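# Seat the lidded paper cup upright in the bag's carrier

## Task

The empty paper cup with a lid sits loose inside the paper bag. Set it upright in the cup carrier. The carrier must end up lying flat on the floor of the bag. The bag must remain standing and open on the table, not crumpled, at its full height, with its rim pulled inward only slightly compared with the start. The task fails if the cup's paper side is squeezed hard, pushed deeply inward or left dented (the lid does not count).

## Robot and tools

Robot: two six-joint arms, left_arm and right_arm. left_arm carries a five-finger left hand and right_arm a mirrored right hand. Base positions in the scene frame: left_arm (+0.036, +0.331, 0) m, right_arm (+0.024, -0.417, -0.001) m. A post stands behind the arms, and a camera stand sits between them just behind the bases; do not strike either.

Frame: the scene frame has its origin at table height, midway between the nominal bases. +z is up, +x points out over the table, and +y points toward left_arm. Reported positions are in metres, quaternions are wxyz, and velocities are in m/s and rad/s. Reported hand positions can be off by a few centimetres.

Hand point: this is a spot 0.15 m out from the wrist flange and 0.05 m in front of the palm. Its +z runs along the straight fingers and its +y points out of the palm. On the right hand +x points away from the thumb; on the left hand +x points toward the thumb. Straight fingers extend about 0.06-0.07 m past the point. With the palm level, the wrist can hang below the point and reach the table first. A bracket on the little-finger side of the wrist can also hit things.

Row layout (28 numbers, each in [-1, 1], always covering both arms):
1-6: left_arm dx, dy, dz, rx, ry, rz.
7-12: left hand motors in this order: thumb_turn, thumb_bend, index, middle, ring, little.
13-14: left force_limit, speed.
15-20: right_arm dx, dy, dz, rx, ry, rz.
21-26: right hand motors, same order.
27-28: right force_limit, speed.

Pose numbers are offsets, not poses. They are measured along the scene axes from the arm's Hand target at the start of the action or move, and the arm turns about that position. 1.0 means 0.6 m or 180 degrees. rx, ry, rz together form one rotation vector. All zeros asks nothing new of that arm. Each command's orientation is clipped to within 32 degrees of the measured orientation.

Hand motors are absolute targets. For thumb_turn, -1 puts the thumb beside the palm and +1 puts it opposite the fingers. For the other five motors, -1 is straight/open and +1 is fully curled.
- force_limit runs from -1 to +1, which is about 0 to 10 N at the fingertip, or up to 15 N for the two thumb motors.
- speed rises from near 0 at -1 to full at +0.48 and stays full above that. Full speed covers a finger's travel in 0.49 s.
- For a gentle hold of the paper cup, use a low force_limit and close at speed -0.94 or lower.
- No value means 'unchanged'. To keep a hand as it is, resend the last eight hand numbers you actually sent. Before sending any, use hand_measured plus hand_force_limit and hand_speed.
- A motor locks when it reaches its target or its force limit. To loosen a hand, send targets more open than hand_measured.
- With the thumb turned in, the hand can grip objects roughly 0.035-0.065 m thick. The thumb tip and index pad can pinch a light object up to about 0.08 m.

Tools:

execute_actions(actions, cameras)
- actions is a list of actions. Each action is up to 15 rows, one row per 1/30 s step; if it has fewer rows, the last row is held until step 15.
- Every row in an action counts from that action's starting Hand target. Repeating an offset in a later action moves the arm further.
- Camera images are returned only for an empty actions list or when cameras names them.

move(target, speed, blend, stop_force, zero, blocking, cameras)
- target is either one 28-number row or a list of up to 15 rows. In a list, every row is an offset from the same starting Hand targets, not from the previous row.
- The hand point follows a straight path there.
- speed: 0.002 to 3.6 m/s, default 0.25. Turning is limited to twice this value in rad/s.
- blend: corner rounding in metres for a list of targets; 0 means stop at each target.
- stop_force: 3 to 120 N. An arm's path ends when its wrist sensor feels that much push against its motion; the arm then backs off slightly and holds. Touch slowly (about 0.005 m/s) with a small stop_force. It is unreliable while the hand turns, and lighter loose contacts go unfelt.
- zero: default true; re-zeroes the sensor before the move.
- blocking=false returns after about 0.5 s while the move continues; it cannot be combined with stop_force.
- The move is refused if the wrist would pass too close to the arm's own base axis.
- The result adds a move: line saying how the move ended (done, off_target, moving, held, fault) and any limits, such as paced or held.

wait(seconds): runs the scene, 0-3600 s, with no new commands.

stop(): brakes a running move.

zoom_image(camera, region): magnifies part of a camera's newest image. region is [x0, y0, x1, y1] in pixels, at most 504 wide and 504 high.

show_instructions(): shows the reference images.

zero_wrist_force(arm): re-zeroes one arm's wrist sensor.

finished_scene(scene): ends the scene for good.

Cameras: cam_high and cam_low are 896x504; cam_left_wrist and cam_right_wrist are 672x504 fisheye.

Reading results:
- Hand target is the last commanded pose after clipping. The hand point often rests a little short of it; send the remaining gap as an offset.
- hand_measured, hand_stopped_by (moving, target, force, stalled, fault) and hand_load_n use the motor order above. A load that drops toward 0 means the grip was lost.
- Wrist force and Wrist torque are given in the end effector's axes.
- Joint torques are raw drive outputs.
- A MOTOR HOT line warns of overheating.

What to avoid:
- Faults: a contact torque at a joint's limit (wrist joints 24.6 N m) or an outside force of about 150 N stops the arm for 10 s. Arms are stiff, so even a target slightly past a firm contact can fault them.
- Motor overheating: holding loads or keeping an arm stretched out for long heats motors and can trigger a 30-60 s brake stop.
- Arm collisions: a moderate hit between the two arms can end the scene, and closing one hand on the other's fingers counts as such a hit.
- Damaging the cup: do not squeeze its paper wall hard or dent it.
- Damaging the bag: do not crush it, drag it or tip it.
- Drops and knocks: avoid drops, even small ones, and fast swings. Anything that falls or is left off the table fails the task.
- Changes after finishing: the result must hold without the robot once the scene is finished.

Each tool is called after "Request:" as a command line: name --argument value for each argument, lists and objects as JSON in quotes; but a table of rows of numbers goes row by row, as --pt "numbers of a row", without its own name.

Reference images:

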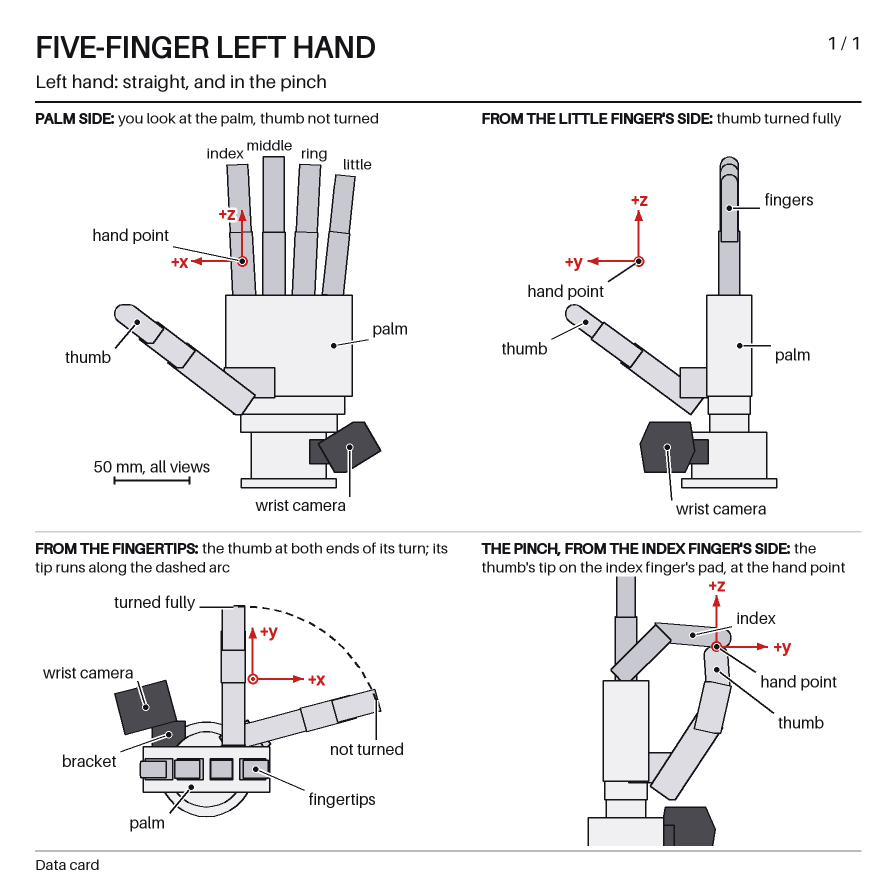

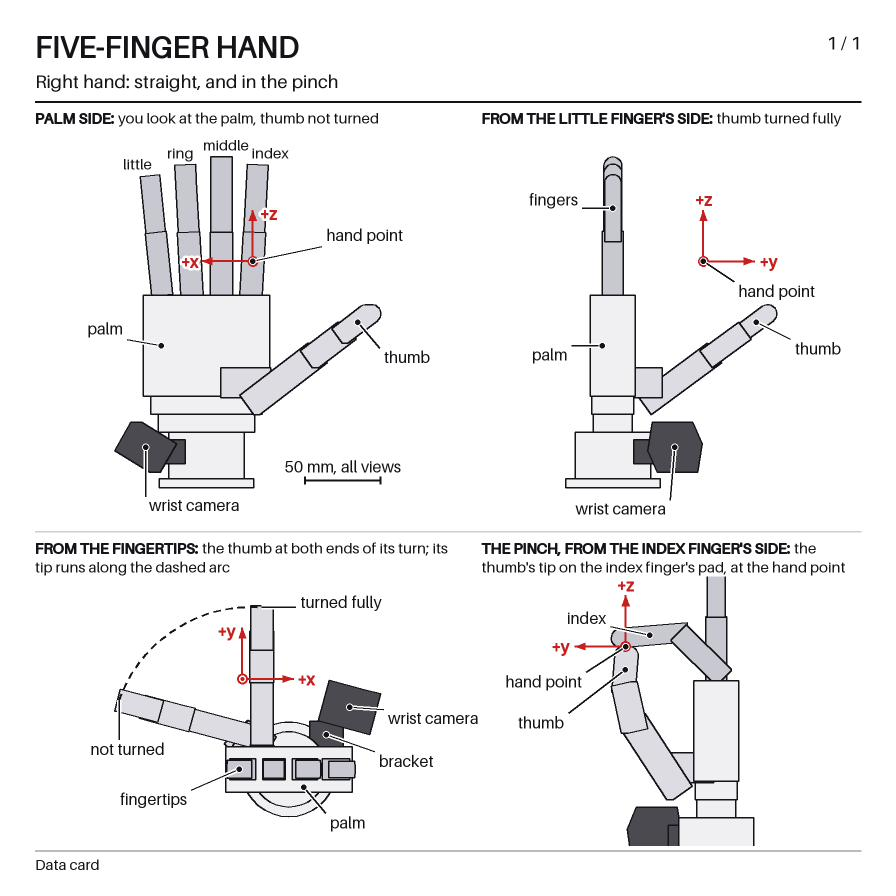

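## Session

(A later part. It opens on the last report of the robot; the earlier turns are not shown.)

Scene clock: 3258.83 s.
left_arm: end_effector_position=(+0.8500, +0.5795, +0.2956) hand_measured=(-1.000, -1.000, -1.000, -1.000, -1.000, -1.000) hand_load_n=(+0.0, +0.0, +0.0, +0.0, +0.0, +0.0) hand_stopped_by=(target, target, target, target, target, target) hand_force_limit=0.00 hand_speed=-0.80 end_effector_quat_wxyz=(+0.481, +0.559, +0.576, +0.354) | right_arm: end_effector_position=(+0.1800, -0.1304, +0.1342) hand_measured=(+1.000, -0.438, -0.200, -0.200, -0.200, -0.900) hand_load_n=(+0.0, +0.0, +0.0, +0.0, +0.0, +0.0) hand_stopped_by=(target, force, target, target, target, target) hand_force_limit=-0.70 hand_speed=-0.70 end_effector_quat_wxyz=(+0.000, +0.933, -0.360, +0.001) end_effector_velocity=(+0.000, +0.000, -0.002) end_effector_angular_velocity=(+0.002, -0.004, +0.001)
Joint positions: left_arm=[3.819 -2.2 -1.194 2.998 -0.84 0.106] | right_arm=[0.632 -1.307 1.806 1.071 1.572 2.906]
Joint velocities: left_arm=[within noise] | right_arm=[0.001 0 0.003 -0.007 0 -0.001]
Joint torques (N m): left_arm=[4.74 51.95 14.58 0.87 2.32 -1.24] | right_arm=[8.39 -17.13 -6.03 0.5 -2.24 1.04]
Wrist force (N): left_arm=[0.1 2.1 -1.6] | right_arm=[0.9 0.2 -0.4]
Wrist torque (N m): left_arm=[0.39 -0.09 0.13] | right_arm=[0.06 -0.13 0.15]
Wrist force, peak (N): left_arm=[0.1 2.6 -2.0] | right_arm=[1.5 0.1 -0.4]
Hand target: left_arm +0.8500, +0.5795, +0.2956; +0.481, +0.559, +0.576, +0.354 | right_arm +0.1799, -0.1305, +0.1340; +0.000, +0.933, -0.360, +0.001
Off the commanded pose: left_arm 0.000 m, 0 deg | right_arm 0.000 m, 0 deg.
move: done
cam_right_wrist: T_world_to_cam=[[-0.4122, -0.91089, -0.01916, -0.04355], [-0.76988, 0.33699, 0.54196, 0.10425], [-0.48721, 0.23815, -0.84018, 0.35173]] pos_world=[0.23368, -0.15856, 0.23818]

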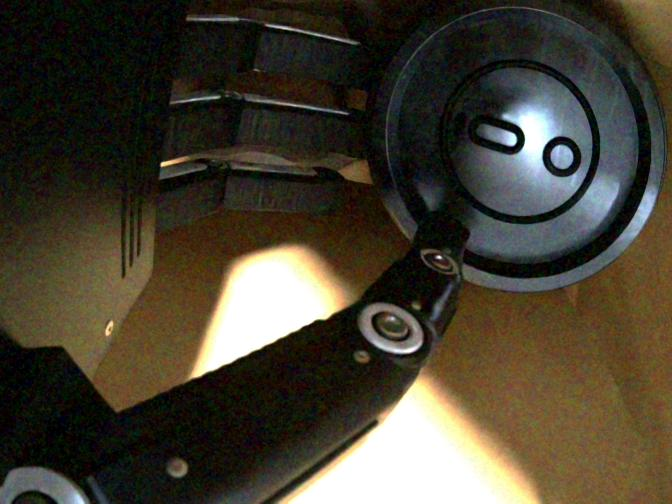

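Request:
move --target '[0,0,0,0,0,0,-1,-1,-1,-1,-1,-1,0,-0.8,0.0195,0.0271,0,0,0,0,1,-0.36,-0.4,-0.4,-0.4,-0.9,-0.7,-0.8]' --speed 0.03 --cameras '["cam_right_wrist"]'

Request:
move --target '[0,0,0,0,0,0,-1,-1,-1,-1,-1,-1,0,-0.8,0.0195,0.0271,0.05,0,0,0,1,-0.2,-0.8,-0.8,-0.8,-1,-0.7,-0.5]' --speed 0.05 --cameras '["cam_right_wrist","cam_low"]'

Scene clock: 3290.63 s.
left_arm: end_effector_position=(+0.8500, +0.5795, +0.2956) hand_measured=(-1.000, -1.000, -1.000, -1.000, -1.000, -1.000) hand_load_n=(+0.0, +0.0, +0.0, +0.0, +0.0, +0.0) hand_stopped_by=(target, target, target, target, target, target) hand_force_limit=0.00 hand_speed=-0.80 end_effector_quat_wxyz=(+0.481, +0.559, +0.576, +0.354) | right_arm: end_effector_position=(+0.1915, -0.1142, +0.1341) hand_measured=(+1.000, -0.438, -0.400, -0.400, -0.400, -0.900) hand_load_n=(+0.0, +0.0, +0.0, +0.0, +0.0, +0.0) hand_stopped_by=(target, force, target, target, target, target) hand_force_limit=-0.70 hand_speed=-0.80 end_effector_quat_wxyz=(+0.000, +0.933, -0.360, +0.001)
Joint positions: left_arm=[3.819 -2.2 -1.194 2.998 -0.84 0.106] | right_arm=[0.651 -1.262 1.746 1.087 1.572 2.924]
Joint torques (N m): left_arm=[5.22 51.67 14.32 0.76 2.42 -1.26] | right_arm=[-8.02 -32.77 -5.4 0.94 -1.84 -1.64]
Wrist force (N): left_arm=[0.2 2.0 -1.9] | right_arm=[1.2 0.5 -0.2]
Wrist torque (N m): left_arm=[0.41 -0.11 0.13] | right_arm=[0.09 -0.16 0.06]
Wrist force, peak (N): left_arm=[-0.1 2.4 -2.1] | right_arm=[1.4 0.8 0.1]
Hand target: left_arm +0.8500, +0.5795, +0.2956; +0.481, +0.559, +0.576, +0.354 | right_arm +0.1916, -0.1142, +0.1340; +0.000, +0.933, -0.360, +0.001
Off the commanded pose: left_arm 0.000 m, 0 deg | right_arm 0.000 m, 0 deg.
move: done
cam_right_wrist: T_world_to_cam=[[-0.41219, -0.91091, -0.01881, -0.02401], [-0.7697, 0.3371, 0.54215, 0.10767], [-0.48751, 0.23794, -0.84007, 0.35343]] pos_world=[0.24528, -0.14226, 0.23808]

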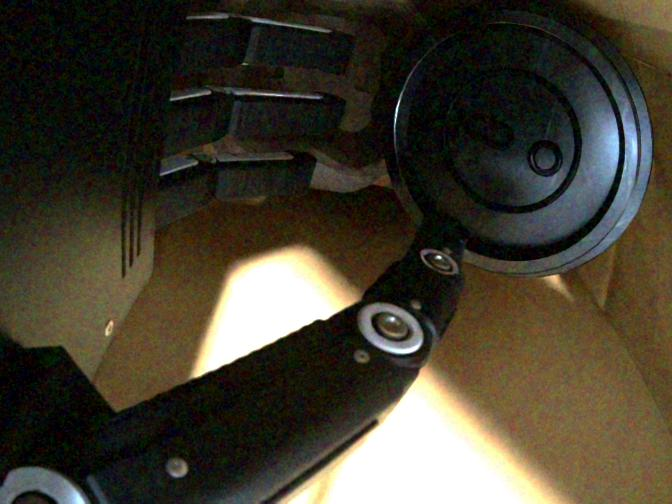

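Scene clock: 3291.70 s.
left_arm: end_effector_position=(+0.8500, +0.5795, +0.2956) hand_measured=(-1.000, -1.000, -1.000, -1.000, -1.000, -1.000) hand_load_n=(+0.0, +0.0, +0.0, -0.5, +0.0, +0.0) hand_stopped_by=(target, target, target, target, target, target) hand_force_limit=0.00 hand_speed=-0.80 end_effector_quat_wxyz=(+0.481, +0.559, +0.576, +0.354) | right_arm: end_effector_position=(+0.2032, -0.0979, +0.1640) hand_measured=(+1.000, -0.200, -0.800, -0.800, -0.800, -1.000) hand_load_n=(+0.0, +0.0, +0.0, +0.0, +0.0, +0.0) hand_stopped_by=(target, target, target, target, target, target) hand_force_limit=-0.70 hand_speed=-0.50 end_effector_quat_wxyz=(+0.000, +0.933, -0.360, +0.001)
Joint positions: left_arm=[3.819 -2.2 -1.194 2.998 -0.84 0.106] | right_arm=[0.667 -1.247 1.64 1.177 1.572 2.941]
Joint torques (N m): left_arm=[5.63 51.92 14.45 0.94 2.4 -1.11] | right_arm=[-7.48 -34.83 -7.31 0.6 -0.86 -1.55]
Wrist force (N): left_arm=[0.4 2.0 -1.9] | right_arm=[1.0 0.3 -0.6]
Wrist torque (N m): left_arm=[0.39 -0.15 0.14] | right_arm=[0.06 -0.14 0.03]
Wrist force, peak (N): left_arm=[0.1 2.3 -2.1] | right_arm=[0.9 1.3 0.1]
Hand target: left_arm +0.8500, +0.5795, +0.2956; +0.481, +0.559, +0.576, +0.354 | right_arm +0.2033, -0.0980, +0.1640; +0.000, +0.933, -0.360, +0.001
Off the commanded pose: left_arm 0.000 m, 0 deg | right_arm 0.000 m, 0 deg.
move: done
cam_right_wrist: T_world_to_cam=[[-0.41212, -0.91094, -0.01886, -0.00378], [-0.76974, 0.33701, 0.54215, 0.09497], [-0.48751, 0.23794, -0.84007, 0.38038]] pos_world=[0.25698, -0.12596, 0.26798]
Images, in order (width x height): cam_low 896x504, cam_right_wrist 672x504.

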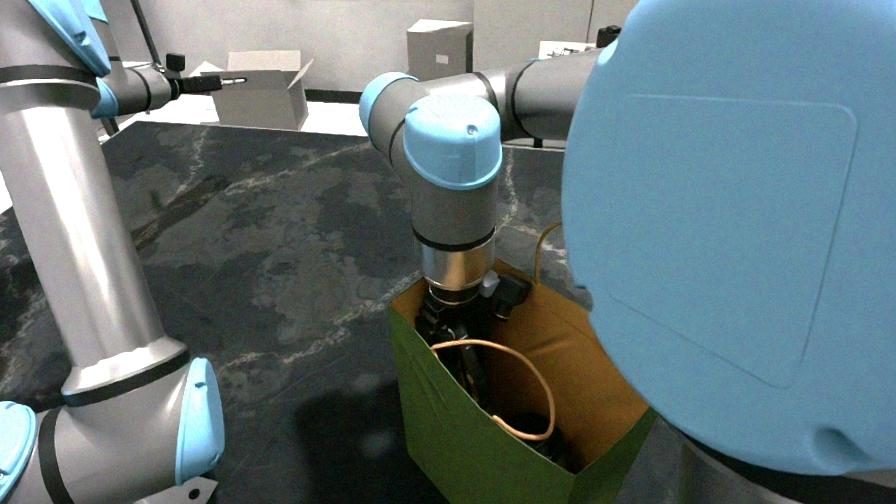

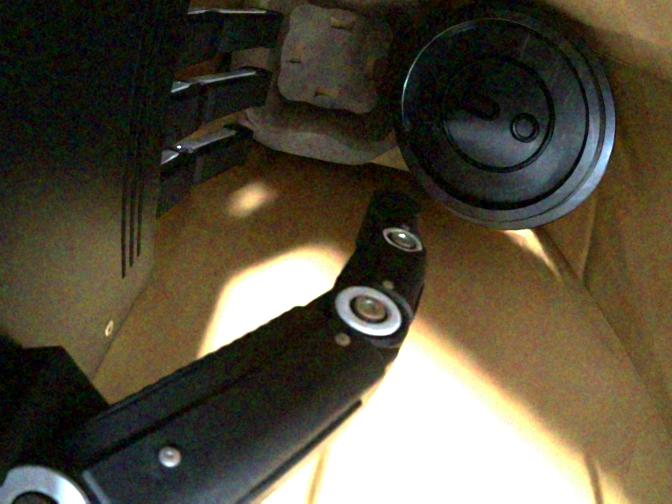

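Request:
move --pt "0 0 0 0 0 0 -1 -1 -1 -1 -1 -1 0 -0.8 0 0 0.1 0 0 0 1 -0.2 -1 -1 -1 -1 -0.4 -0.5" --pt "0 0 0 0 0 0 -1 -1 -1 -1 -1 -1 0 -0.8 0 0 0.54 0 0 0 1 -0.2 -1 -1 -1 -1 -0.4 -0.5" --speed '[0.06,0.2]' --cameras '["cam_right_wrist","cam_low"]'

Request:
zoom_image --camera "cam_low" --region '[360, 220, 660, 504]'

Scene clock: 3303.47 s.
left_arm: end_effector_position=(+0.8500, +0.5795, +0.2956) hand_measured=(-1.000, -1.000, -1.000, -1.000, -1.000, -1.000) hand_load_n=(+0.0, +0.0, +0.0, +0.0, +0.0, +0.0) hand_stopped_by=(target, target, target, target, target, target) hand_force_limit=0.00 hand_speed=-0.80 end_effector_quat_wxyz=(+0.481, +0.559, +0.576, +0.354) | right_arm: end_effector_position=(+0.2033, -0.0980, +0.4880) hand_measured=(+1.000, -0.200, -1.000, -1.000, -1.000, -1.000) hand_load_n=(+0.0, +0.0, +0.0, +0.0, +0.0, +0.0) hand_stopped_by=(target, target, target, target, target, target) hand_force_limit=-0.40 hand_speed=-0.50 end_effector_quat_wxyz=(+0.000, +0.933, -0.360, +0.001)
Joint positions: left_arm=[3.819 -2.2 -1.194 2.998 -0.84 0.106] | right_arm=[0.667 -1.215 0.743 2.042 1.572 2.941]
Joint torques (N m): left_arm=[5.64 50.44 14.8 0.84 2.49 -1.22] | right_arm=[3.36 -23.05 -23.41 3.85 0.28 -0.13]
Wrist force (N): left_arm=[0.1 2.2 -1.7] | right_arm=[1.0 0.1 -0.3]
Wrist torque (N m): left_arm=[0.41 -0.08 0.12] | right_arm=[0.02 -0.14 0.02]
Wrist force, peak (N): left_arm=[0.1 2.5 -2.1] | right_arm=[1.2 0.6 -2.1]
Hand target: left_arm +0.8500, +0.5795, +0.2956; +0.481, +0.559, +0.576, +0.354 | right_arm +0.2033, -0.0980, +0.4880; +0.000, +0.933, -0.360, +0.001
Off the commanded pose: left_arm 0.000 m, 0 deg | right_arm 0.000 m, 0 deg.
move: done
cam_right_wrist: T_world_to_cam=[[-0.41219, -0.9109, -0.0189, 0.00233], [-0.76982, 0.3371, 0.54197, -0.08049], [-0.48731, 0.23795, -0.84018, 0.65273]] pos_world=[0.25708, -0.12606, 0.59208]
Images, in order (width x height): cam_low 896x504, cam_right_wrist 672x504.

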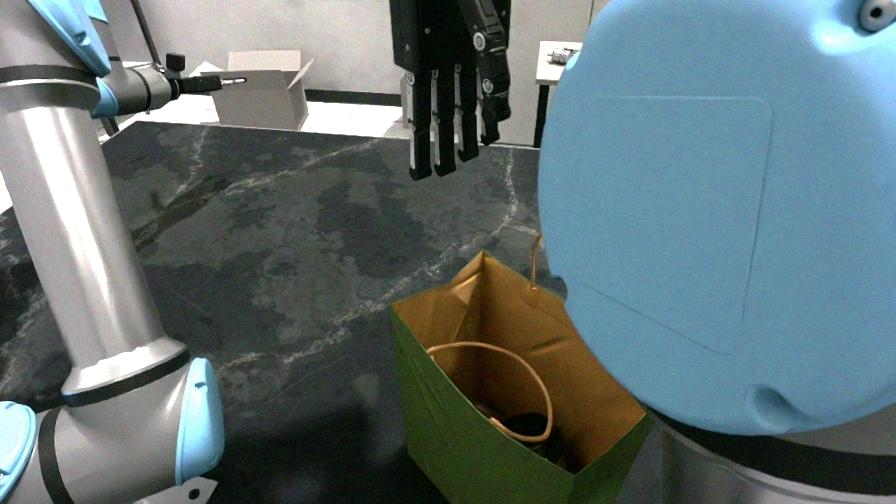

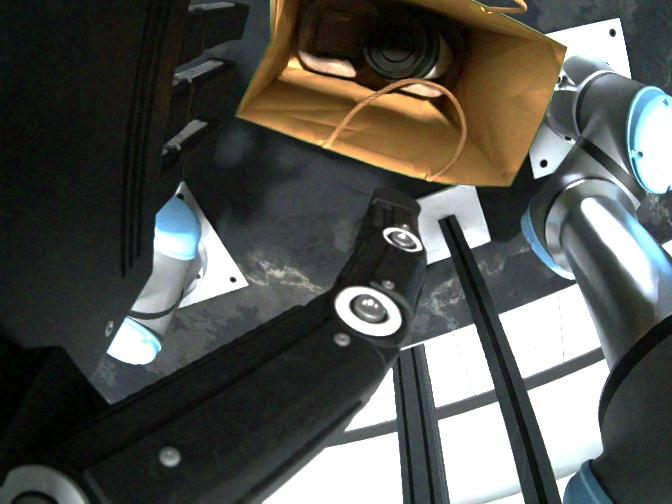

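Scaled by 1.680 from the camera's image (finer frame: 1280x720).

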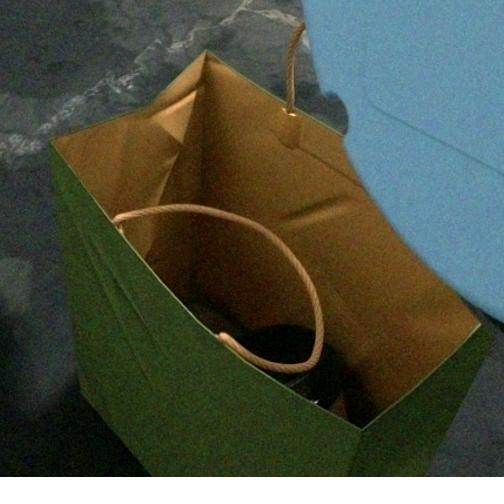

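Request:
move --target '[0,0,0,0,0,0,-1,-1,-1,-1,-1,-1,0,-0.8,0.0667,-0.1333,0,0,0,0,1,-0.2,-1,-1,-1,-1,-0.4,-0.5]' --speed 0.2 --cameras '["cam_right_wrist"]'

Request:
zoom_image --camera "cam_right_wrist" --region '[250, 0, 600, 260]'

Scene clock: 3319.23 s.
left_arm: end_effector_position=(+0.8500, +0.5795, +0.2956) hand_measured=(-1.000, -1.000, -1.000, -1.000, -1.000, -1.000) hand_load_n=(+0.0, +0.0, +0.0, +0.0, +0.0, +0.0) hand_stopped_by=(target, target, target, target, target, target) hand_force_limit=0.00 hand_speed=-0.80 end_effector_quat_wxyz=(+0.481, +0.559, +0.576, +0.354) | right_arm: end_effector_position=(+0.2433, -0.1778, +0.4880) hand_measured=(+1.000, -0.200, -1.000, -1.000, -1.000, -1.000) hand_load_n=(+0.0, +0.0, +0.0, +0.0, +0.0, +0.0) hand_stopped_by=(target, target, target, target, target, target) hand_force_limit=-0.40 hand_speed=-0.50 end_effector_quat_wxyz=(+0.000, +0.933, -0.360, +0.001) end_effector_velocity=(+0.002, -0.001, -0.001) end_effector_angular_velocity=(-0.003, +0.000, +0.002)
Joint positions: left_arm=[3.819 -2.2 -1.194 2.998 -0.84 0.106] | right_arm=[0.431 -1.32 0.886 2.004 1.572 2.705]
Joint velocities: left_arm=[within noise] | right_arm=[-0.003 0.002 0 -0.001 0.002 -0.005]
Joint torques (N m): left_arm=[5.61 51.71 14.87 0.93 2.58 -1.45] | right_arm=[-9.93 -27.43 -13.8 3.62 1.5 -1.36]
Wrist force (N): left_arm=[0.1 2.2 -1.8] | right_arm=[1.3 0.5 0.0]
Wrist torque (N m): left_arm=[0.42 -0.10 0.12] | right_arm=[0.07 -0.18 0.13]
Wrist force, peak (N): left_arm=[-0.2 2.5 -2.1] | right_arm=[2.8 0.9 0.0]
Hand target: left_arm +0.8500, +0.5795, +0.2956; +0.481, +0.559, +0.576, +0.354 | right_arm +0.2433, -0.1779, +0.4880; +0.000, +0.933, -0.360, +0.001
Off the commanded pose: left_arm 0.000 m, 0 deg | right_arm 0.000 m, 0 deg.
move: done
cam_right_wrist: T_world_to_cam=[[-0.41219, -0.9109, -0.01907, -0.05387], [-0.76976, 0.33698, 0.54214, -0.02291], [-0.4874, 0.23814, -0.84007, 0.69124]] pos_world=[0.29708, -0.20596, 0.59208]

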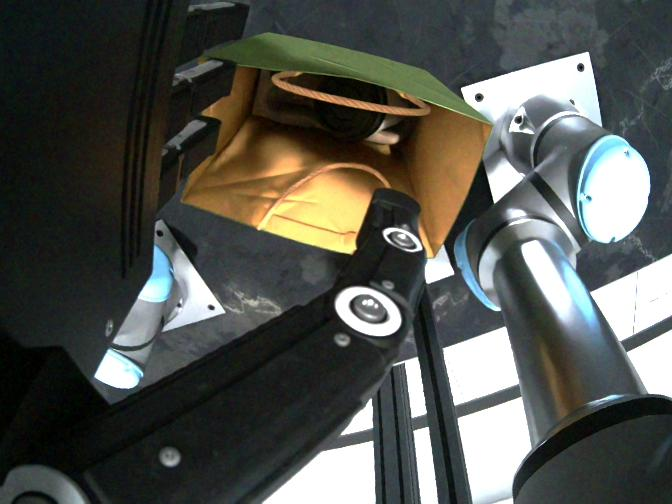

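Scaled by 1.440 from the camera's image (finer frame: 960x720).

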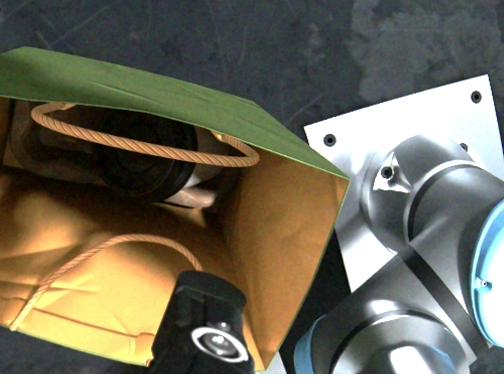

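Request:
move --target '[0,0,0,0,0,0,-1,-1,-1,-1,-1,-1,0,-0.8,-0.045,0.0833,0,0,0,0,1,-0.2,-1,-1,-1,-1,-0.4,-0.5]' --speed 0.2 --cameras '["cam_right_wrist","cam_high"]'

Request:
zoom_image --camera "cam_right_wrist" --region '[250, 0, 520, 180]'

Request:
zoom_image --camera "cam_high" --region '[480, 60, 680, 260]'

Scene clock: 3331.70 s.
left_arm: end_effector_position=(+0.8500, +0.5795, +0.2956) hand_measured=(-1.000, -1.000, -1.000, -1.000, -1.000, -1.000) hand_load_n=(+0.0, +0.0, +0.0, +0.0, +0.0, +0.0) hand_stopped_by=(target, target, target, target, target, target) hand_force_limit=0.00 hand_speed=-0.80 end_effector_quat_wxyz=(+0.481, +0.559, +0.576, +0.354) | right_arm: end_effector_position=(+0.2163, -0.1280, +0.4880) hand_measured=(+1.000, -0.200, -1.000, -1.000, -1.000, -1.000) hand_load_n=(+0.0, +0.0, +0.0, +0.0, +0.0, +0.0) hand_stopped_by=(target, target, target, target, target, target) hand_force_limit=-0.40 hand_speed=-0.50 end_effector_quat_wxyz=(+0.000, +0.933, -0.360, +0.001)
Joint positions: left_arm=[3.819 -2.2 -1.194 2.998 -0.84 0.106] | right_arm=[0.584 -1.266 0.814 2.022 1.572 2.858]
Joint torques (N m): left_arm=[5.54 50.75 14.31 0.99 2.47 -1.38] | right_arm=[8.15 -22.44 -18.59 0.74 -0.15 1.14]
Wrist force (N): left_arm=[-0.1 2.2 -1.8] | right_arm=[1.0 0.2 -0.3]
Wrist torque (N m): left_arm=[0.42 -0.06 0.11] | right_arm=[0.04 -0.15 0.07]
Wrist force, peak (N): left_arm=[-0.2 2.4 -2.2] | right_arm=[3.0 0.8 -0.2]
Hand target: left_arm +0.8500, +0.5795, +0.2956; +0.481, +0.559, +0.576, +0.354 | right_arm +0.2163, -0.1280, +0.4880; +0.000, +0.933, -0.360, +0.001
Off the commanded pose: left_arm 0.000 m, 0 deg | right_arm 0.000 m, 0 deg.
move: done
cam_right_wrist: T_world_to_cam=[[-0.4122, -0.9109, -0.01874, -0.01982], [-0.76976, 0.33718, 0.54201, -0.06037], [-0.4874, 0.23784, -0.84016, 0.66622]] pos_world=[0.27008, -0.15616, 0.59208]
Images, in order (width x height): cam_high 896x504, cam_right_wrist 672x504.

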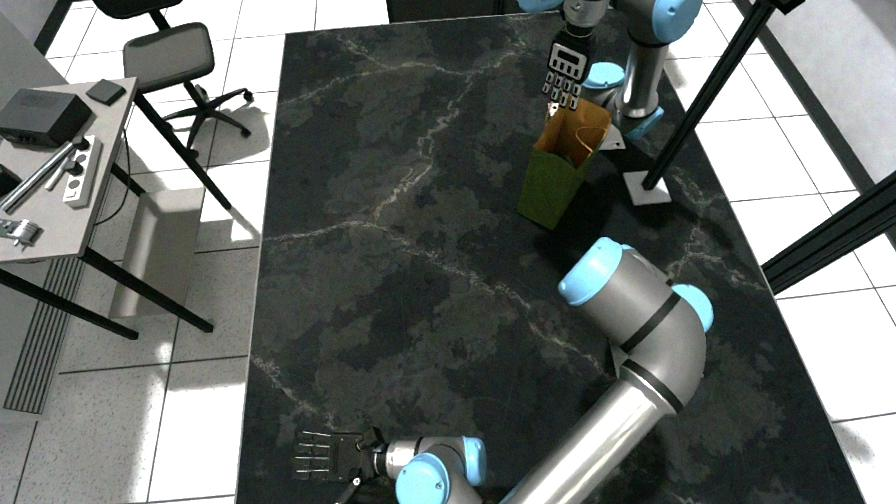

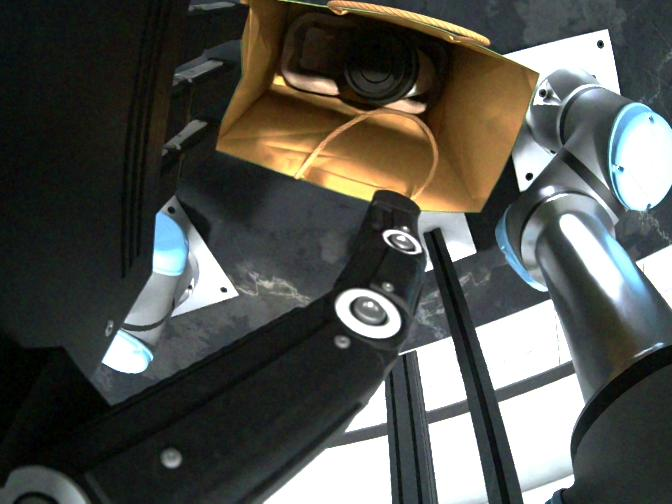

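Scaled by 1.867 from the camera's image (finer frame: 960x720).

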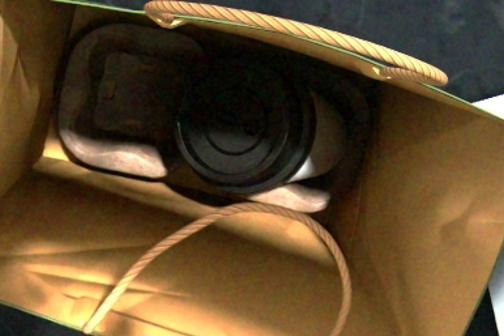

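Scaled by 2.520 from the camera's image (finer frame: 1280x720).

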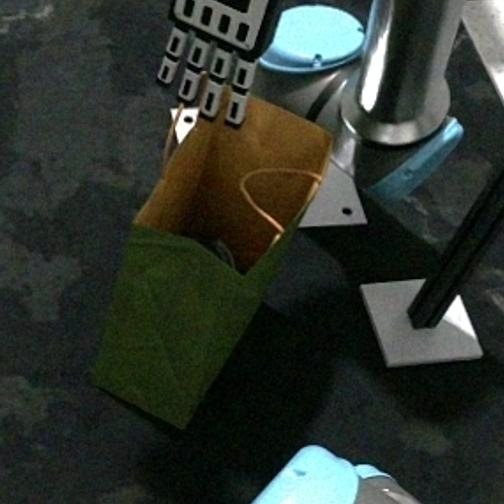

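Request:
move --pt "0 0 0 0 0 0 -1 -1 -1 -1 -1 -1 0 -0.8 -0.0603 -0.0077 0 0 0 0.0256 1 0.85 -1 -1 -1 -1 -0.4 -0.5" --pt "0 0 0 0 0 0 -1 -1 -1 -1 -1 -1 0 -0.8 -0.0603 -0.0077 -0.2467 0 0 0.0256 1 0.85 -1 -1 -1 -1 -0.4 -0.5" --speed '[0.15,0.12]' --cameras '["cam_right_wrist","cam_low"]'

Request:
zoom_image --camera "cam_low" --region '[360, 200, 660, 504]'

Scene clock: 3432.97 s.
left_arm: end_effector_position=(+0.8500, +0.5795, +0.2956) hand_measured=(-1.000, -1.000, -1.000, -1.000, -1.000, -1.000) hand_load_n=(+0.0, +0.0, +0.0, +0.0, +0.0, +0.0) hand_stopped_by=(target, target, target, target, target, target) hand_force_limit=0.00 hand_speed=-0.80 end_effector_quat_wxyz=(+0.481, +0.559, +0.576, +0.354) | right_arm: end_effector_position=(+0.1801, -0.1326, +0.3401) hand_measured=(+1.000, +0.850, -1.000, -1.000, -1.000, -1.000) hand_load_n=(+0.5, +0.0, +0.0, +0.0, +0.0, +0.0) hand_stopped_by=(target, target, target, target, target, target) hand_force_limit=-0.40 hand_speed=-0.50 end_effector_quat_wxyz=(+0.000, +0.947, -0.322, +0.001)
Joint positions: left_arm=[3.819 -2.2 -1.194 2.998 -0.84 0.106] | right_arm=[0.642 -1.419 1.397 1.592 1.572 2.835]
Joint torques (N m): left_arm=[5.48 51.47 15.37 1 2.55 -1.46] | right_arm=[-7.98 -22.04 -7.45 0.69 -2.1 -1.31]
Wrist force (N): left_arm=[0.3 2.1 -1.7] | right_arm=[1.3 0.3 -0.6]
Wrist torque (N m): left_arm=[0.42 -0.13 0.13] | right_arm=[0.06 -0.17 0.14]
Wrist force, peak (N): left_arm=[-0.1 2.5 -1.9] | right_arm=[2.1 -0.8 0.2]
Hand target: left_arm +0.8500, +0.5795, +0.2956; +0.481, +0.559, +0.576, +0.354 | right_arm +0.1801, -0.1326, +0.3400; +0.000, +0.947, -0.322, +0.001
Off the commanded pose: left_arm 0.000 m, 0 deg | right_arm 0.000 m, 0 deg.
move: done
cam_right_wrist: T_world_to_cam=[[-0.33764, -0.94108, -0.019, -0.05896], [-0.79438, 0.27406, 0.54209, -0.01042], [-0.50494, 0.19812, -0.84011, 0.52321]] pos_world=[0.23601, -0.15629, 0.44408]
Images, in order (width x height): cam_low 896x504, cam_right_wrist 672x504.

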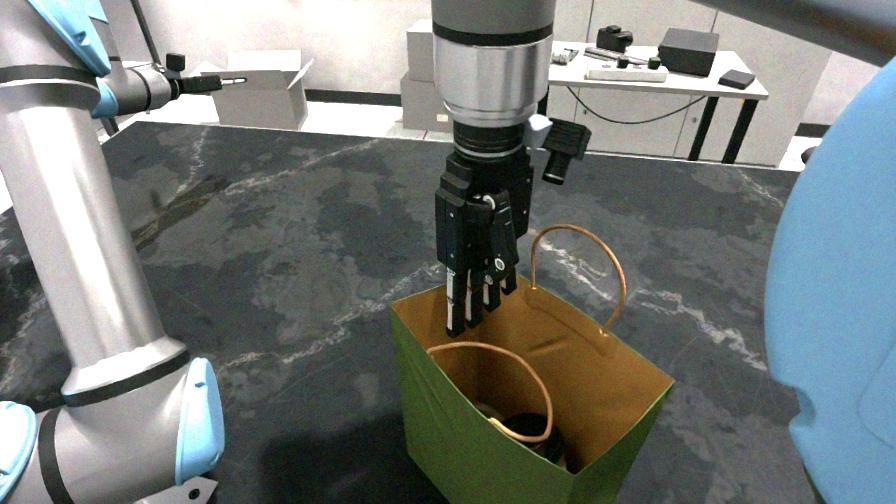

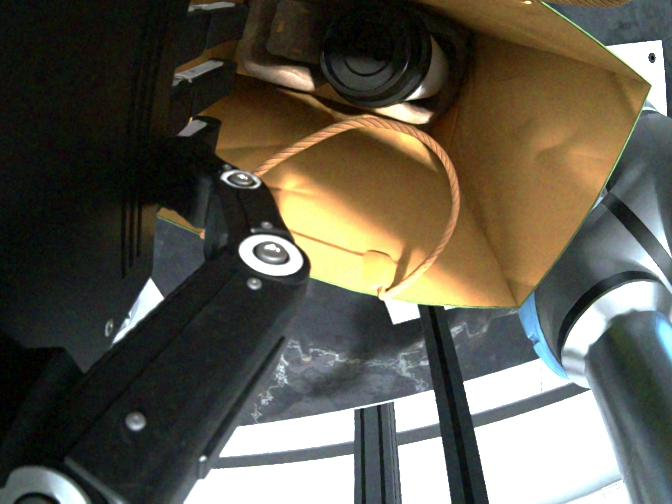

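Scaled by 1.658 from the camera's image (finer frame: 1280x720).

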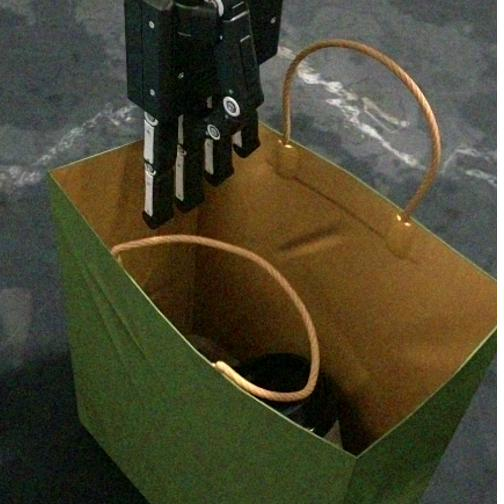

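Request:
move --pt "0 0 0 0 0 0 -1 -1 -1 -1 -1 -1 0 -0.8 0 0 -0.2917 0 0 0 1 0.85 -1 -1 -1 -1 -0.4 -0.5" --pt "0 0 0 0 0 0 -1 -1 -1 -1 -1 -1 0 -0.8 -0.0207 -0.0262 -0.2917 0 0 0 1 0.85 -1 -1 -1 -1 -0.4 -0.5" --speed '[0.1,0.04]' --cameras '["cam_right_wrist","cam_low"]'

Request:
zoom_image --camera "cam_low" --region '[360, 200, 660, 504]'

Scene clock: 3449.77 s.
left_arm: end_effector_position=(+0.8500, +0.5795, +0.2956) hand_measured=(-1.000, -1.000, -1.000, -1.000, -1.000, -1.000) hand_load_n=(+0.0, +0.0, +0.0, +0.0, +0.0, +0.0) hand_stopped_by=(target, target, target, target, target, target) hand_force_limit=0.00 hand_speed=-0.80 end_effector_quat_wxyz=(+0.481, +0.559, +0.576, +0.354) | right_arm: end_effector_position=(+0.1678, -0.1483, +0.1650) hand_measured=(+1.000, +0.850, -1.000, -1.000, -1.000, -1.000) hand_load_n=(+0.0, +0.0, +0.0, +0.0, +0.0, +0.0) hand_stopped_by=(target, target, target, target, target, target) hand_force_limit=-0.40 hand_speed=-0.50 end_effector_quat_wxyz=(+0.000, +0.947, -0.322, +0.001)
Joint positions: left_arm=[3.819 -2.2 -1.194 2.998 -0.84 0.106] | right_arm=[0.625 -1.384 1.816 1.138 1.572 2.818]
Joint torques (N m): left_arm=[5.54 51.33 14.62 0.85 2.45 -1.47] | right_arm=[9.2 -15.94 -23.63 3.3 -0.61 1.34]
Wrist force (N): left_arm=[-0.1 2.2 -2.0] | right_arm=[1.1 -0.1 -0.1]
Wrist torque (N m): left_arm=[0.43 -0.07 0.11] | right_arm=[-0.02 -0.16 0.14]
Wrist force, peak (N): left_arm=[0.1 2.5 -2.2] | right_arm=[1.3 0.4 -1.5]
Hand target: left_arm +0.8500, +0.5795, +0.2956; +0.481, +0.559, +0.576, +0.354 | right_arm +0.1677, -0.1483, +0.1650; +0.000, +0.947, -0.322, +0.001
Off the commanded pose: left_arm 0.000 m, 0 deg | right_arm 0.000 m, 0 deg.
move: done
cam_right_wrist: T_world_to_cam=[[-0.33773, -0.94105, -0.01898, -0.08123], [-0.79441, 0.27417, 0.54198, 0.07901], [-0.50482, 0.19812, -0.84018, 0.37295]] pos_world=[0.22361, -0.17199, 0.26898]
Images, in order (width x height): cam_low 896x504, cam_right_wrist 672x504.

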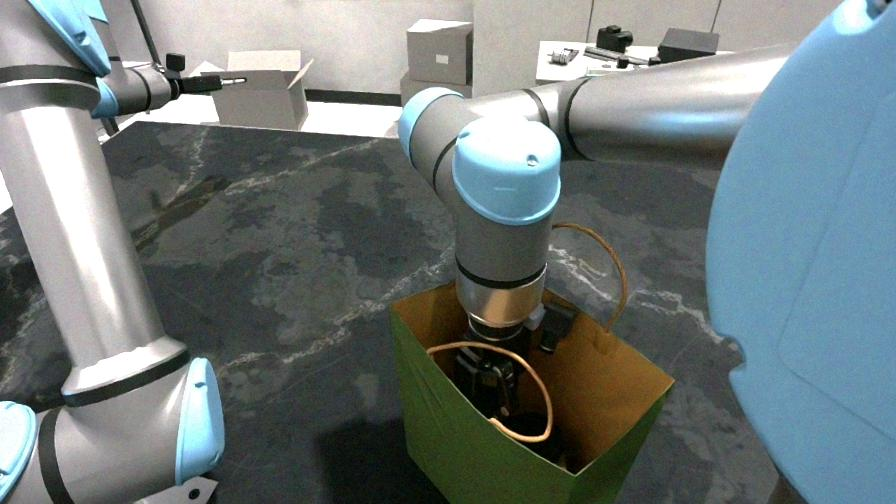

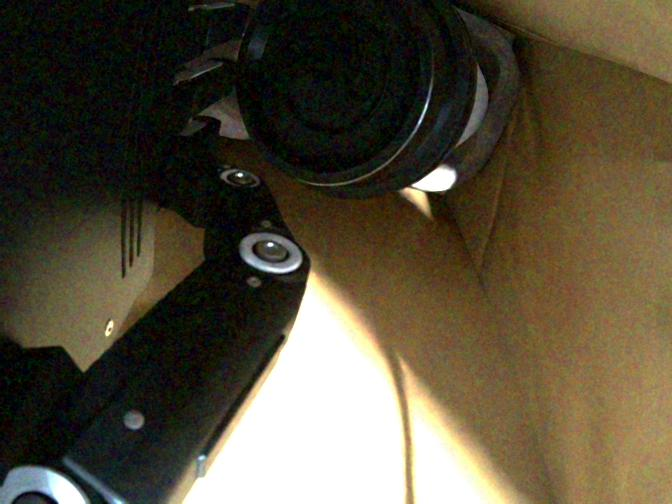

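Scaled by 1.658 from the camera's image (finer frame: 1280x720).

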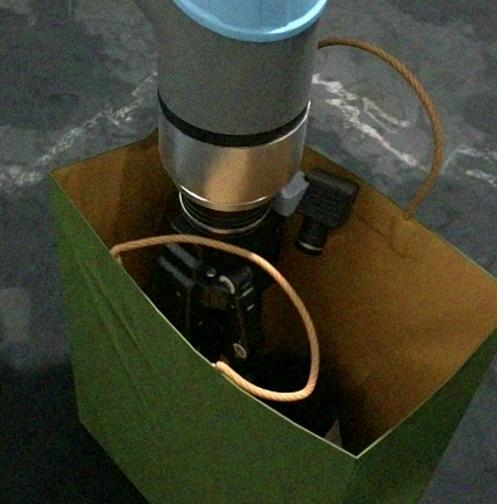

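Request:
move --target '[0,0,0,0,0,0,-1,-1,-1,-1,-1,-1,0,-0.8,-0.0207,-0.0262,0.0,0,0,0,1,0.85,-1,-1,-1,-1,-0.4,-0.5]' --speed 0.04 --stop_force 3 --cameras '["cam_right_wrist","cam_low"]'

Request:
zoom_image --camera "cam_low" --region '[360, 200, 660, 504]'

Scene clock: 3461.97 s.
left_arm: end_effector_position=(+0.8500, +0.5795, +0.2956) hand_measured=(-1.000, -1.000, -1.000, -1.000, -1.000, -1.000) hand_load_n=(+0.0, -0.5, +0.0, +0.0, +0.0, +0.0) hand_stopped_by=(target, target, target, target, target, target) hand_force_limit=0.00 hand_speed=-0.80 end_effector_quat_wxyz=(+0.481, +0.559, +0.576, +0.354) | right_arm: end_effector_position=(+0.1553, -0.1640, +0.1650) hand_measured=(+1.000, +0.850, -1.000, -1.000, -1.000, -1.000) hand_load_n=(+0.0, +0.0, +0.0, +0.0, +0.0, +0.0) hand_stopped_by=(target, target, target, target, target, target) hand_force_limit=-0.40 hand_speed=-0.50 end_effector_quat_wxyz=(+0.000, +0.947, -0.322, +0.001)
Joint positions: left_arm=[3.819 -2.2 -1.194 2.998 -0.84 0.106] | right_arm=[0.605 -1.432 1.873 1.129 1.572 2.798]
Joint torques (N m): left_arm=[5.05 51.47 14.67 0.82 2.51 -1.5] | right_arm=[9.18 -15.13 -24.02 3.69 -1.5 1.24]
Wrist force (N): left_arm=[0.1 2.1 -1.9] | right_arm=[0.9 0.2 -0.4]
Wrist torque (N m): left_arm=[0.42 -0.10 0.12] | right_arm=[0.08 -0.11 0.09]
Wrist force, peak (N): left_arm=[0.1 2.2 -2.4] | right_arm=[1.5 -0.8 -0.7]
Hand target: left_arm +0.8500, +0.5795, +0.2956; +0.481, +0.559, +0.576, +0.354 | right_arm +0.1553, -0.1640, +0.1650; +0.000, +0.947, -0.322, +0.001
Off the commanded pose: left_arm 0.000 m, 0 deg | right_arm 0.000 m, 0 deg.
move: done
cam_right_wrist: T_world_to_cam=[[-0.33766, -0.94108, -0.01887, -0.10027], [-0.79436, 0.27415, 0.54207, 0.07335], [-0.50495, 0.19803, -0.84013, 0.36975]] pos_world=[0.21111, -0.18769, 0.26898]
Images, in order (width x height): cam_low 896x504, cam_right_wrist 672x504.

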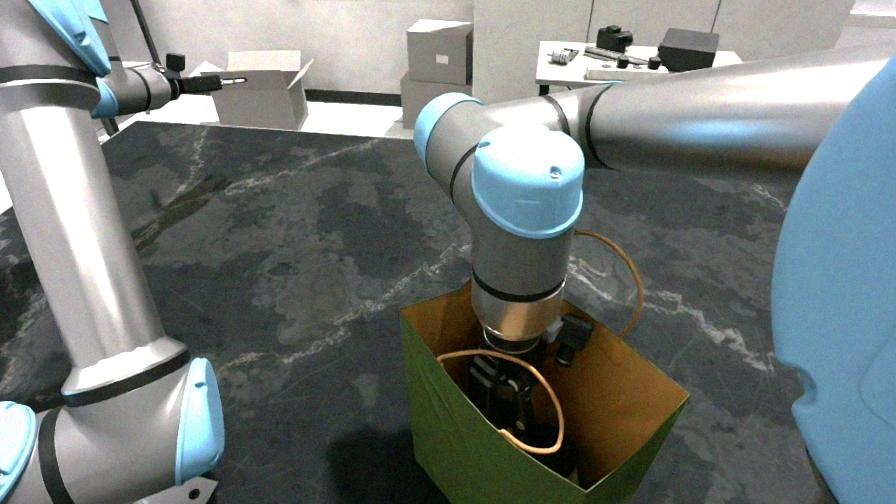

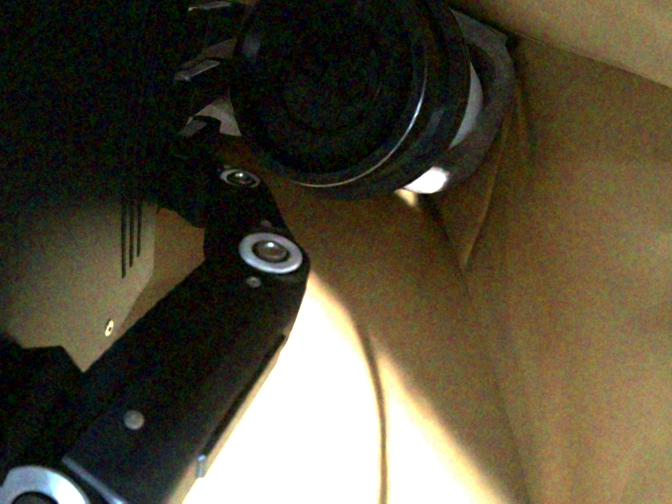

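Scaled by 1.658 from the camera's image (finer frame: 1280x720).

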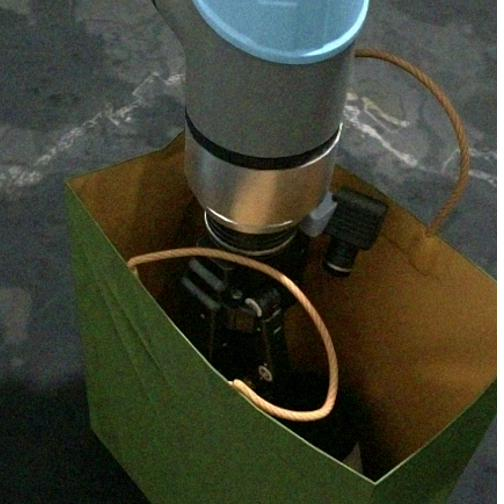

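Request:
move --pt "0 0 0 0 0 0 -1 -1 -1 -1 -1 -1 0 -0.8 0.0231 0.0306 0.0 0 0 0 1 0.85 -1 -1 -1 -1 -0.4 -0.5" --pt "0 0 0 0 0 0 -1 -1 -1 -1 -1 -1 0 -0.8 0.0231 0.0306 -0.045 0 0 0 1 0.85 -1 -1 -1 -1 -0.4 -0.5" --speed 0.06

Request:
execute_actions --actions '[[[0,0,0,0,0,0,-1,-1,-1,-1,-1,-1,0,-0.8,0,0,0,0,0,0,1,0.85,-0.65,-0.5,-0.5,-0.6,-0.6,-0.6]]]' --cameras '["cam_right_wrist"]'

Scene clock: 3537.63 s.
left_arm: end_effector_position=(+0.8500, +0.5795, +0.2956) hand_measured=(-1.000, -1.000, -1.000, -1.000, -1.000, -1.000) hand_load_n=(+0.0, +0.0, +0.0, +0.0, +0.0, +0.0) hand_stopped_by=(target, target, target, target, target, target) hand_force_limit=0.00 hand_speed=-0.80 end_effector_quat_wxyz=(+0.481, +0.559, +0.576, +0.354) | right_arm: end_effector_position=(+0.1691, -0.1457, +0.1380) hand_measured=(+1.000, +0.850, -1.000, -1.000, -1.000, -1.000) hand_load_n=(+0.0, +0.0, +0.0, +0.0, +0.0, +0.0) hand_stopped_by=(target, target, target, target, target, target) hand_force_limit=-0.40 hand_speed=-0.50 end_effector_quat_wxyz=(+0.000, +0.947, -0.322, +0.001)
Joint positions: left_arm=[3.819 -2.2 -1.194 2.998 -0.84 0.106] | right_arm=[0.629 -1.348 1.848 1.07 1.572 2.822]
Joint torques (N m): left_arm=[6.37 51.53 14.72 0.86 2.59 -1.51] | right_arm=[-9.85 -29.48 -23.36 3.39 2.28 -1.55]
Wrist force (N): left_arm=[0.0 2.4 -2.0] | right_arm=[1.0 0.2 -0.3]
Wrist torque (N m): left_arm=[0.46 -0.09 0.10] | right_arm=[0.03 -0.13 0.14]
Wrist force, peak (N): left_arm=[0.0 2.7 -2.1] | right_arm=[1.5 -0.2 -0.4]
Hand target: left_arm +0.8500, +0.5795, +0.2956; +0.481, +0.559, +0.576, +0.354 | right_arm +0.1692, -0.1457, +0.1380; +0.000, +0.947, -0.322, +0.001
Off the commanded pose: left_arm 0.000 m, 0 deg | right_arm 0.000 m, 0 deg.
move: done

Scene clock: 3538.37 s.
left_arm: end_effector_position=(+0.8500, +0.5795, +0.2956) hand_measured=(-1.000, -1.000, -1.000, -1.000, -1.000, -1.000) hand_load_n=(+0.0, +0.0, +0.0, +0.0, +0.0, +0.0) hand_stopped_by=(target, target, target, target, target, target) hand_force_limit=0.00 hand_speed=-0.80 end_effector_quat_wxyz=(+0.481, +0.559, +0.576, +0.354) | right_arm: end_effector_position=(+0.1692, -0.1457, +0.1380) hand_measured=(+1.000, +0.850, -0.650, -0.500, -0.500, -0.600) hand_load_n=(+0.0, +0.0, +0.0, +0.0, +0.0, +0.0) hand_stopped_by=(target, target, target, target, target, target) hand_force_limit=-0.60 hand_speed=-0.60 end_effector_quat_wxyz=(+0.000, +0.947, -0.322, +0.001)
Joint positions: left_arm=[3.819 -2.2 -1.194 2.998 -0.84 0.106] | right_arm=[0.629 -1.348 1.848 1.07 1.572 2.822]
Joint torques (N m): left_arm=[5.56 51.33 14.47 0.78 2.5 -1.7] | right_arm=[-9.97 -30.19 -22.91 1 1.97 -1.46]
Wrist force (N): left_arm=[0.3 2.2 -1.8] | right_arm=[0.8 0.1 0.0]
Wrist torque (N m): left_arm=[0.43 -0.12 0.13] | right_arm=[0.01 -0.10 0.13]
Wrist force, peak (N): left_arm=[-0.2 2.4 -2.4] | right_arm=[1.2 -0.1 -0.6]
Hand target: left_arm +0.8500, +0.5795, +0.2956; +0.481, +0.559, +0.576, +0.354 | right_arm +0.1692, -0.1457, +0.1380; +0.000, +0.947, -0.322, +0.001
Off the commanded pose: left_arm 0.000 m, 0 deg | right_arm 0.000 m, 0 deg.
Step readings (end_effector_position of left_arm | right_arm):
0: (+0.8500, +0.5795, +0.2956) | (+0.1691, -0.1457, +0.1380)
1: (+0.8500, +0.5795, +0.2956) | (+0.1691, -0.1457, +0.1380)
2: (+0.8500, +0.5795, +0.2956) | (+0.1691, -0.1457, +0.1380)
4: (+0.8500, +0.5795, +0.2956) | (+0.1691, -0.1457, +0.1380)
8: (+0.8500, +0.5795, +0.2956) | (+0.1691, -0.1457, +0.1380)
15: (+0.8500, +0.5795, +0.2956) | (+0.1692, -0.1457, +0.1380)
cam_right_wrist: T_world_to_cam=[[-0.33766, -0.94108, -0.01887, -0.07887], [-0.79436, 0.27415, 0.54207, 0.09401], [-0.50495, 0.19803, -0.84013, 0.35046]] pos_world=[0.22501, -0.16939, 0.24198]

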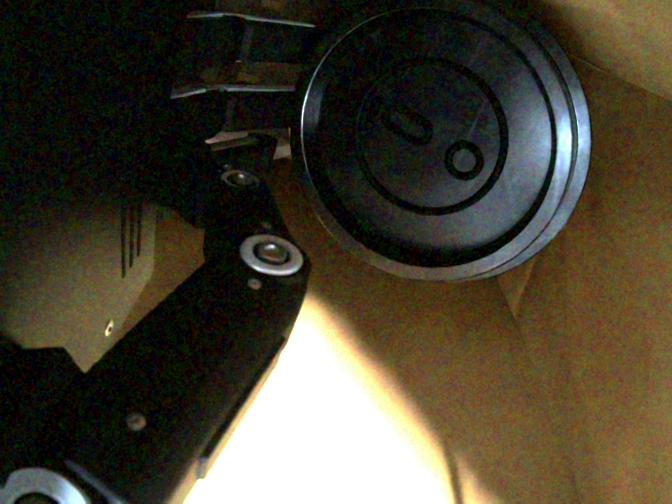

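Request:
move --target '[0,0,0,0,0,0,-1,-1,-1,-1,-1,-1,0,-0.8,-0.012,-0.016,0.02,0,0,0,1,0.85,-0.65,-0.5,-0.5,-0.6,-0.6,-0.6]' --speed 0.04 --stop_force 3 --cameras '["cam_right_wrist","cam_low"]'

Request:
zoom_image --camera "cam_low" --region '[360, 200, 660, 504]'

Scene clock: 3553.73 s.
left_arm: end_effector_position=(+0.8500, +0.5795, +0.2956) hand_measured=(-1.000, -1.000, -1.000, -1.000, -1.000, -1.000) hand_load_n=(-0.5, +0.0, +0.0, +0.0, +0.0, +0.0) hand_stopped_by=(target, target, target, target, target, target) hand_force_limit=0.00 hand_speed=-0.80 end_effector_quat_wxyz=(+0.481, +0.559, +0.576, +0.354) | right_arm: end_effector_position=(+0.1620, -0.1553, +0.1500) hand_measured=(+1.000, +0.850, -0.650, -0.500, -0.500, -0.600) hand_load_n=(+0.0, +0.0, +0.0, +0.5, +0.0, +0.0) hand_stopped_by=(target, target, target, target, target, target) hand_force_limit=-0.60 hand_speed=-0.60 end_effector_quat_wxyz=(+0.000, +0.947, -0.322, +0.001)
Joint positions: left_arm=[3.819 -2.2 -1.194 2.998 -0.84 0.106] | right_arm=[0.617 -1.39 1.865 1.095 1.572 2.81]
Joint torques (N m): left_arm=[5.71 51.93 14.61 0.84 2.35 -1.78] | right_arm=[8.81 -17.77 -23.73 0.6 -0.72 1.24]
Wrist force (N): left_arm=[-0.1 2.3 -1.9] | right_arm=[0.9 0.0 -0.6]
Wrist torque (N m): left_arm=[0.44 -0.06 0.11] | right_arm=[0.03 -0.10 0.12]
Wrist force, peak (N): left_arm=[-0.1 2.5 -2.1] | right_arm=[1.3 -0.2 -0.7]
Hand target: left_arm +0.8500, +0.5795, +0.2956; +0.481, +0.559, +0.576, +0.354 | right_arm +0.1620, -0.1553, +0.1500; +0.000, +0.947, -0.322, +0.001
Off the commanded pose: left_arm 0.000 m, 0 deg | right_arm 0.000 m, 0 deg.
move: done
cam_right_wrist: T_world_to_cam=[[-0.33766, -0.94108, -0.01887, -0.09011], [-0.79436, 0.27415, 0.54207, 0.08441], [-0.50495, 0.19803, -0.84013, 0.35881]] pos_world=[0.21781, -0.17899, 0.25398]
Images, in order (width x height): cam_low 896x504, cam_right_wrist 672x504.

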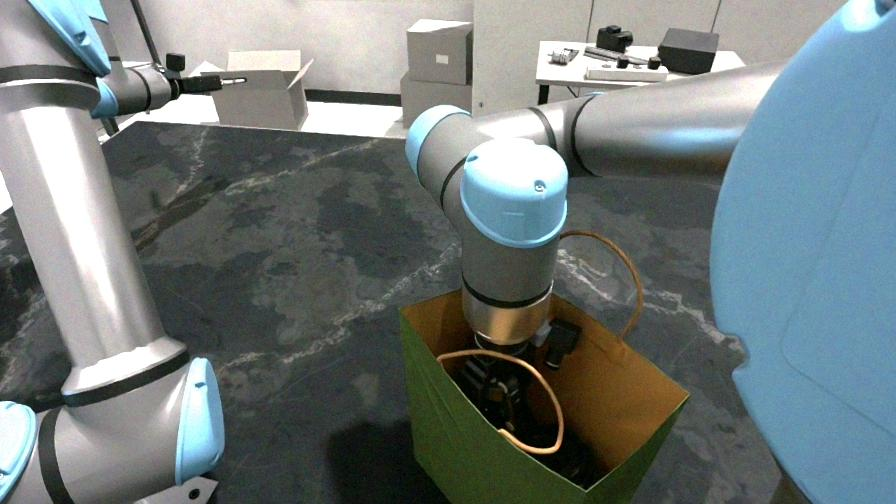

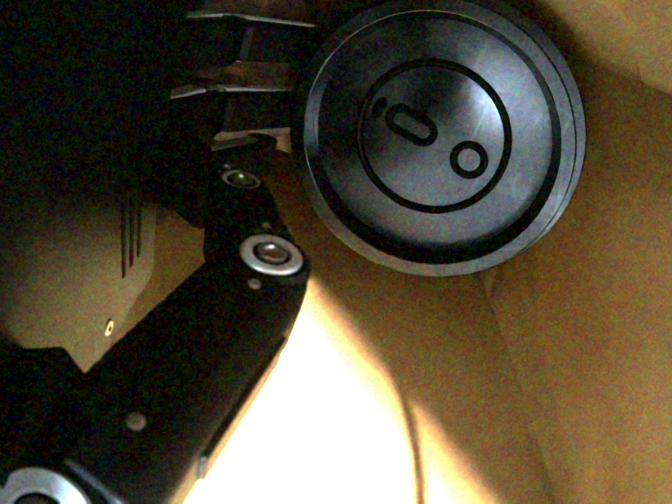

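Scaled by 1.658 from the camera's image (finer frame: 1280x720).

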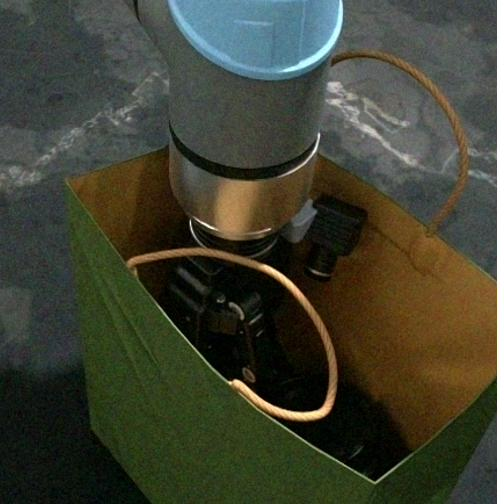

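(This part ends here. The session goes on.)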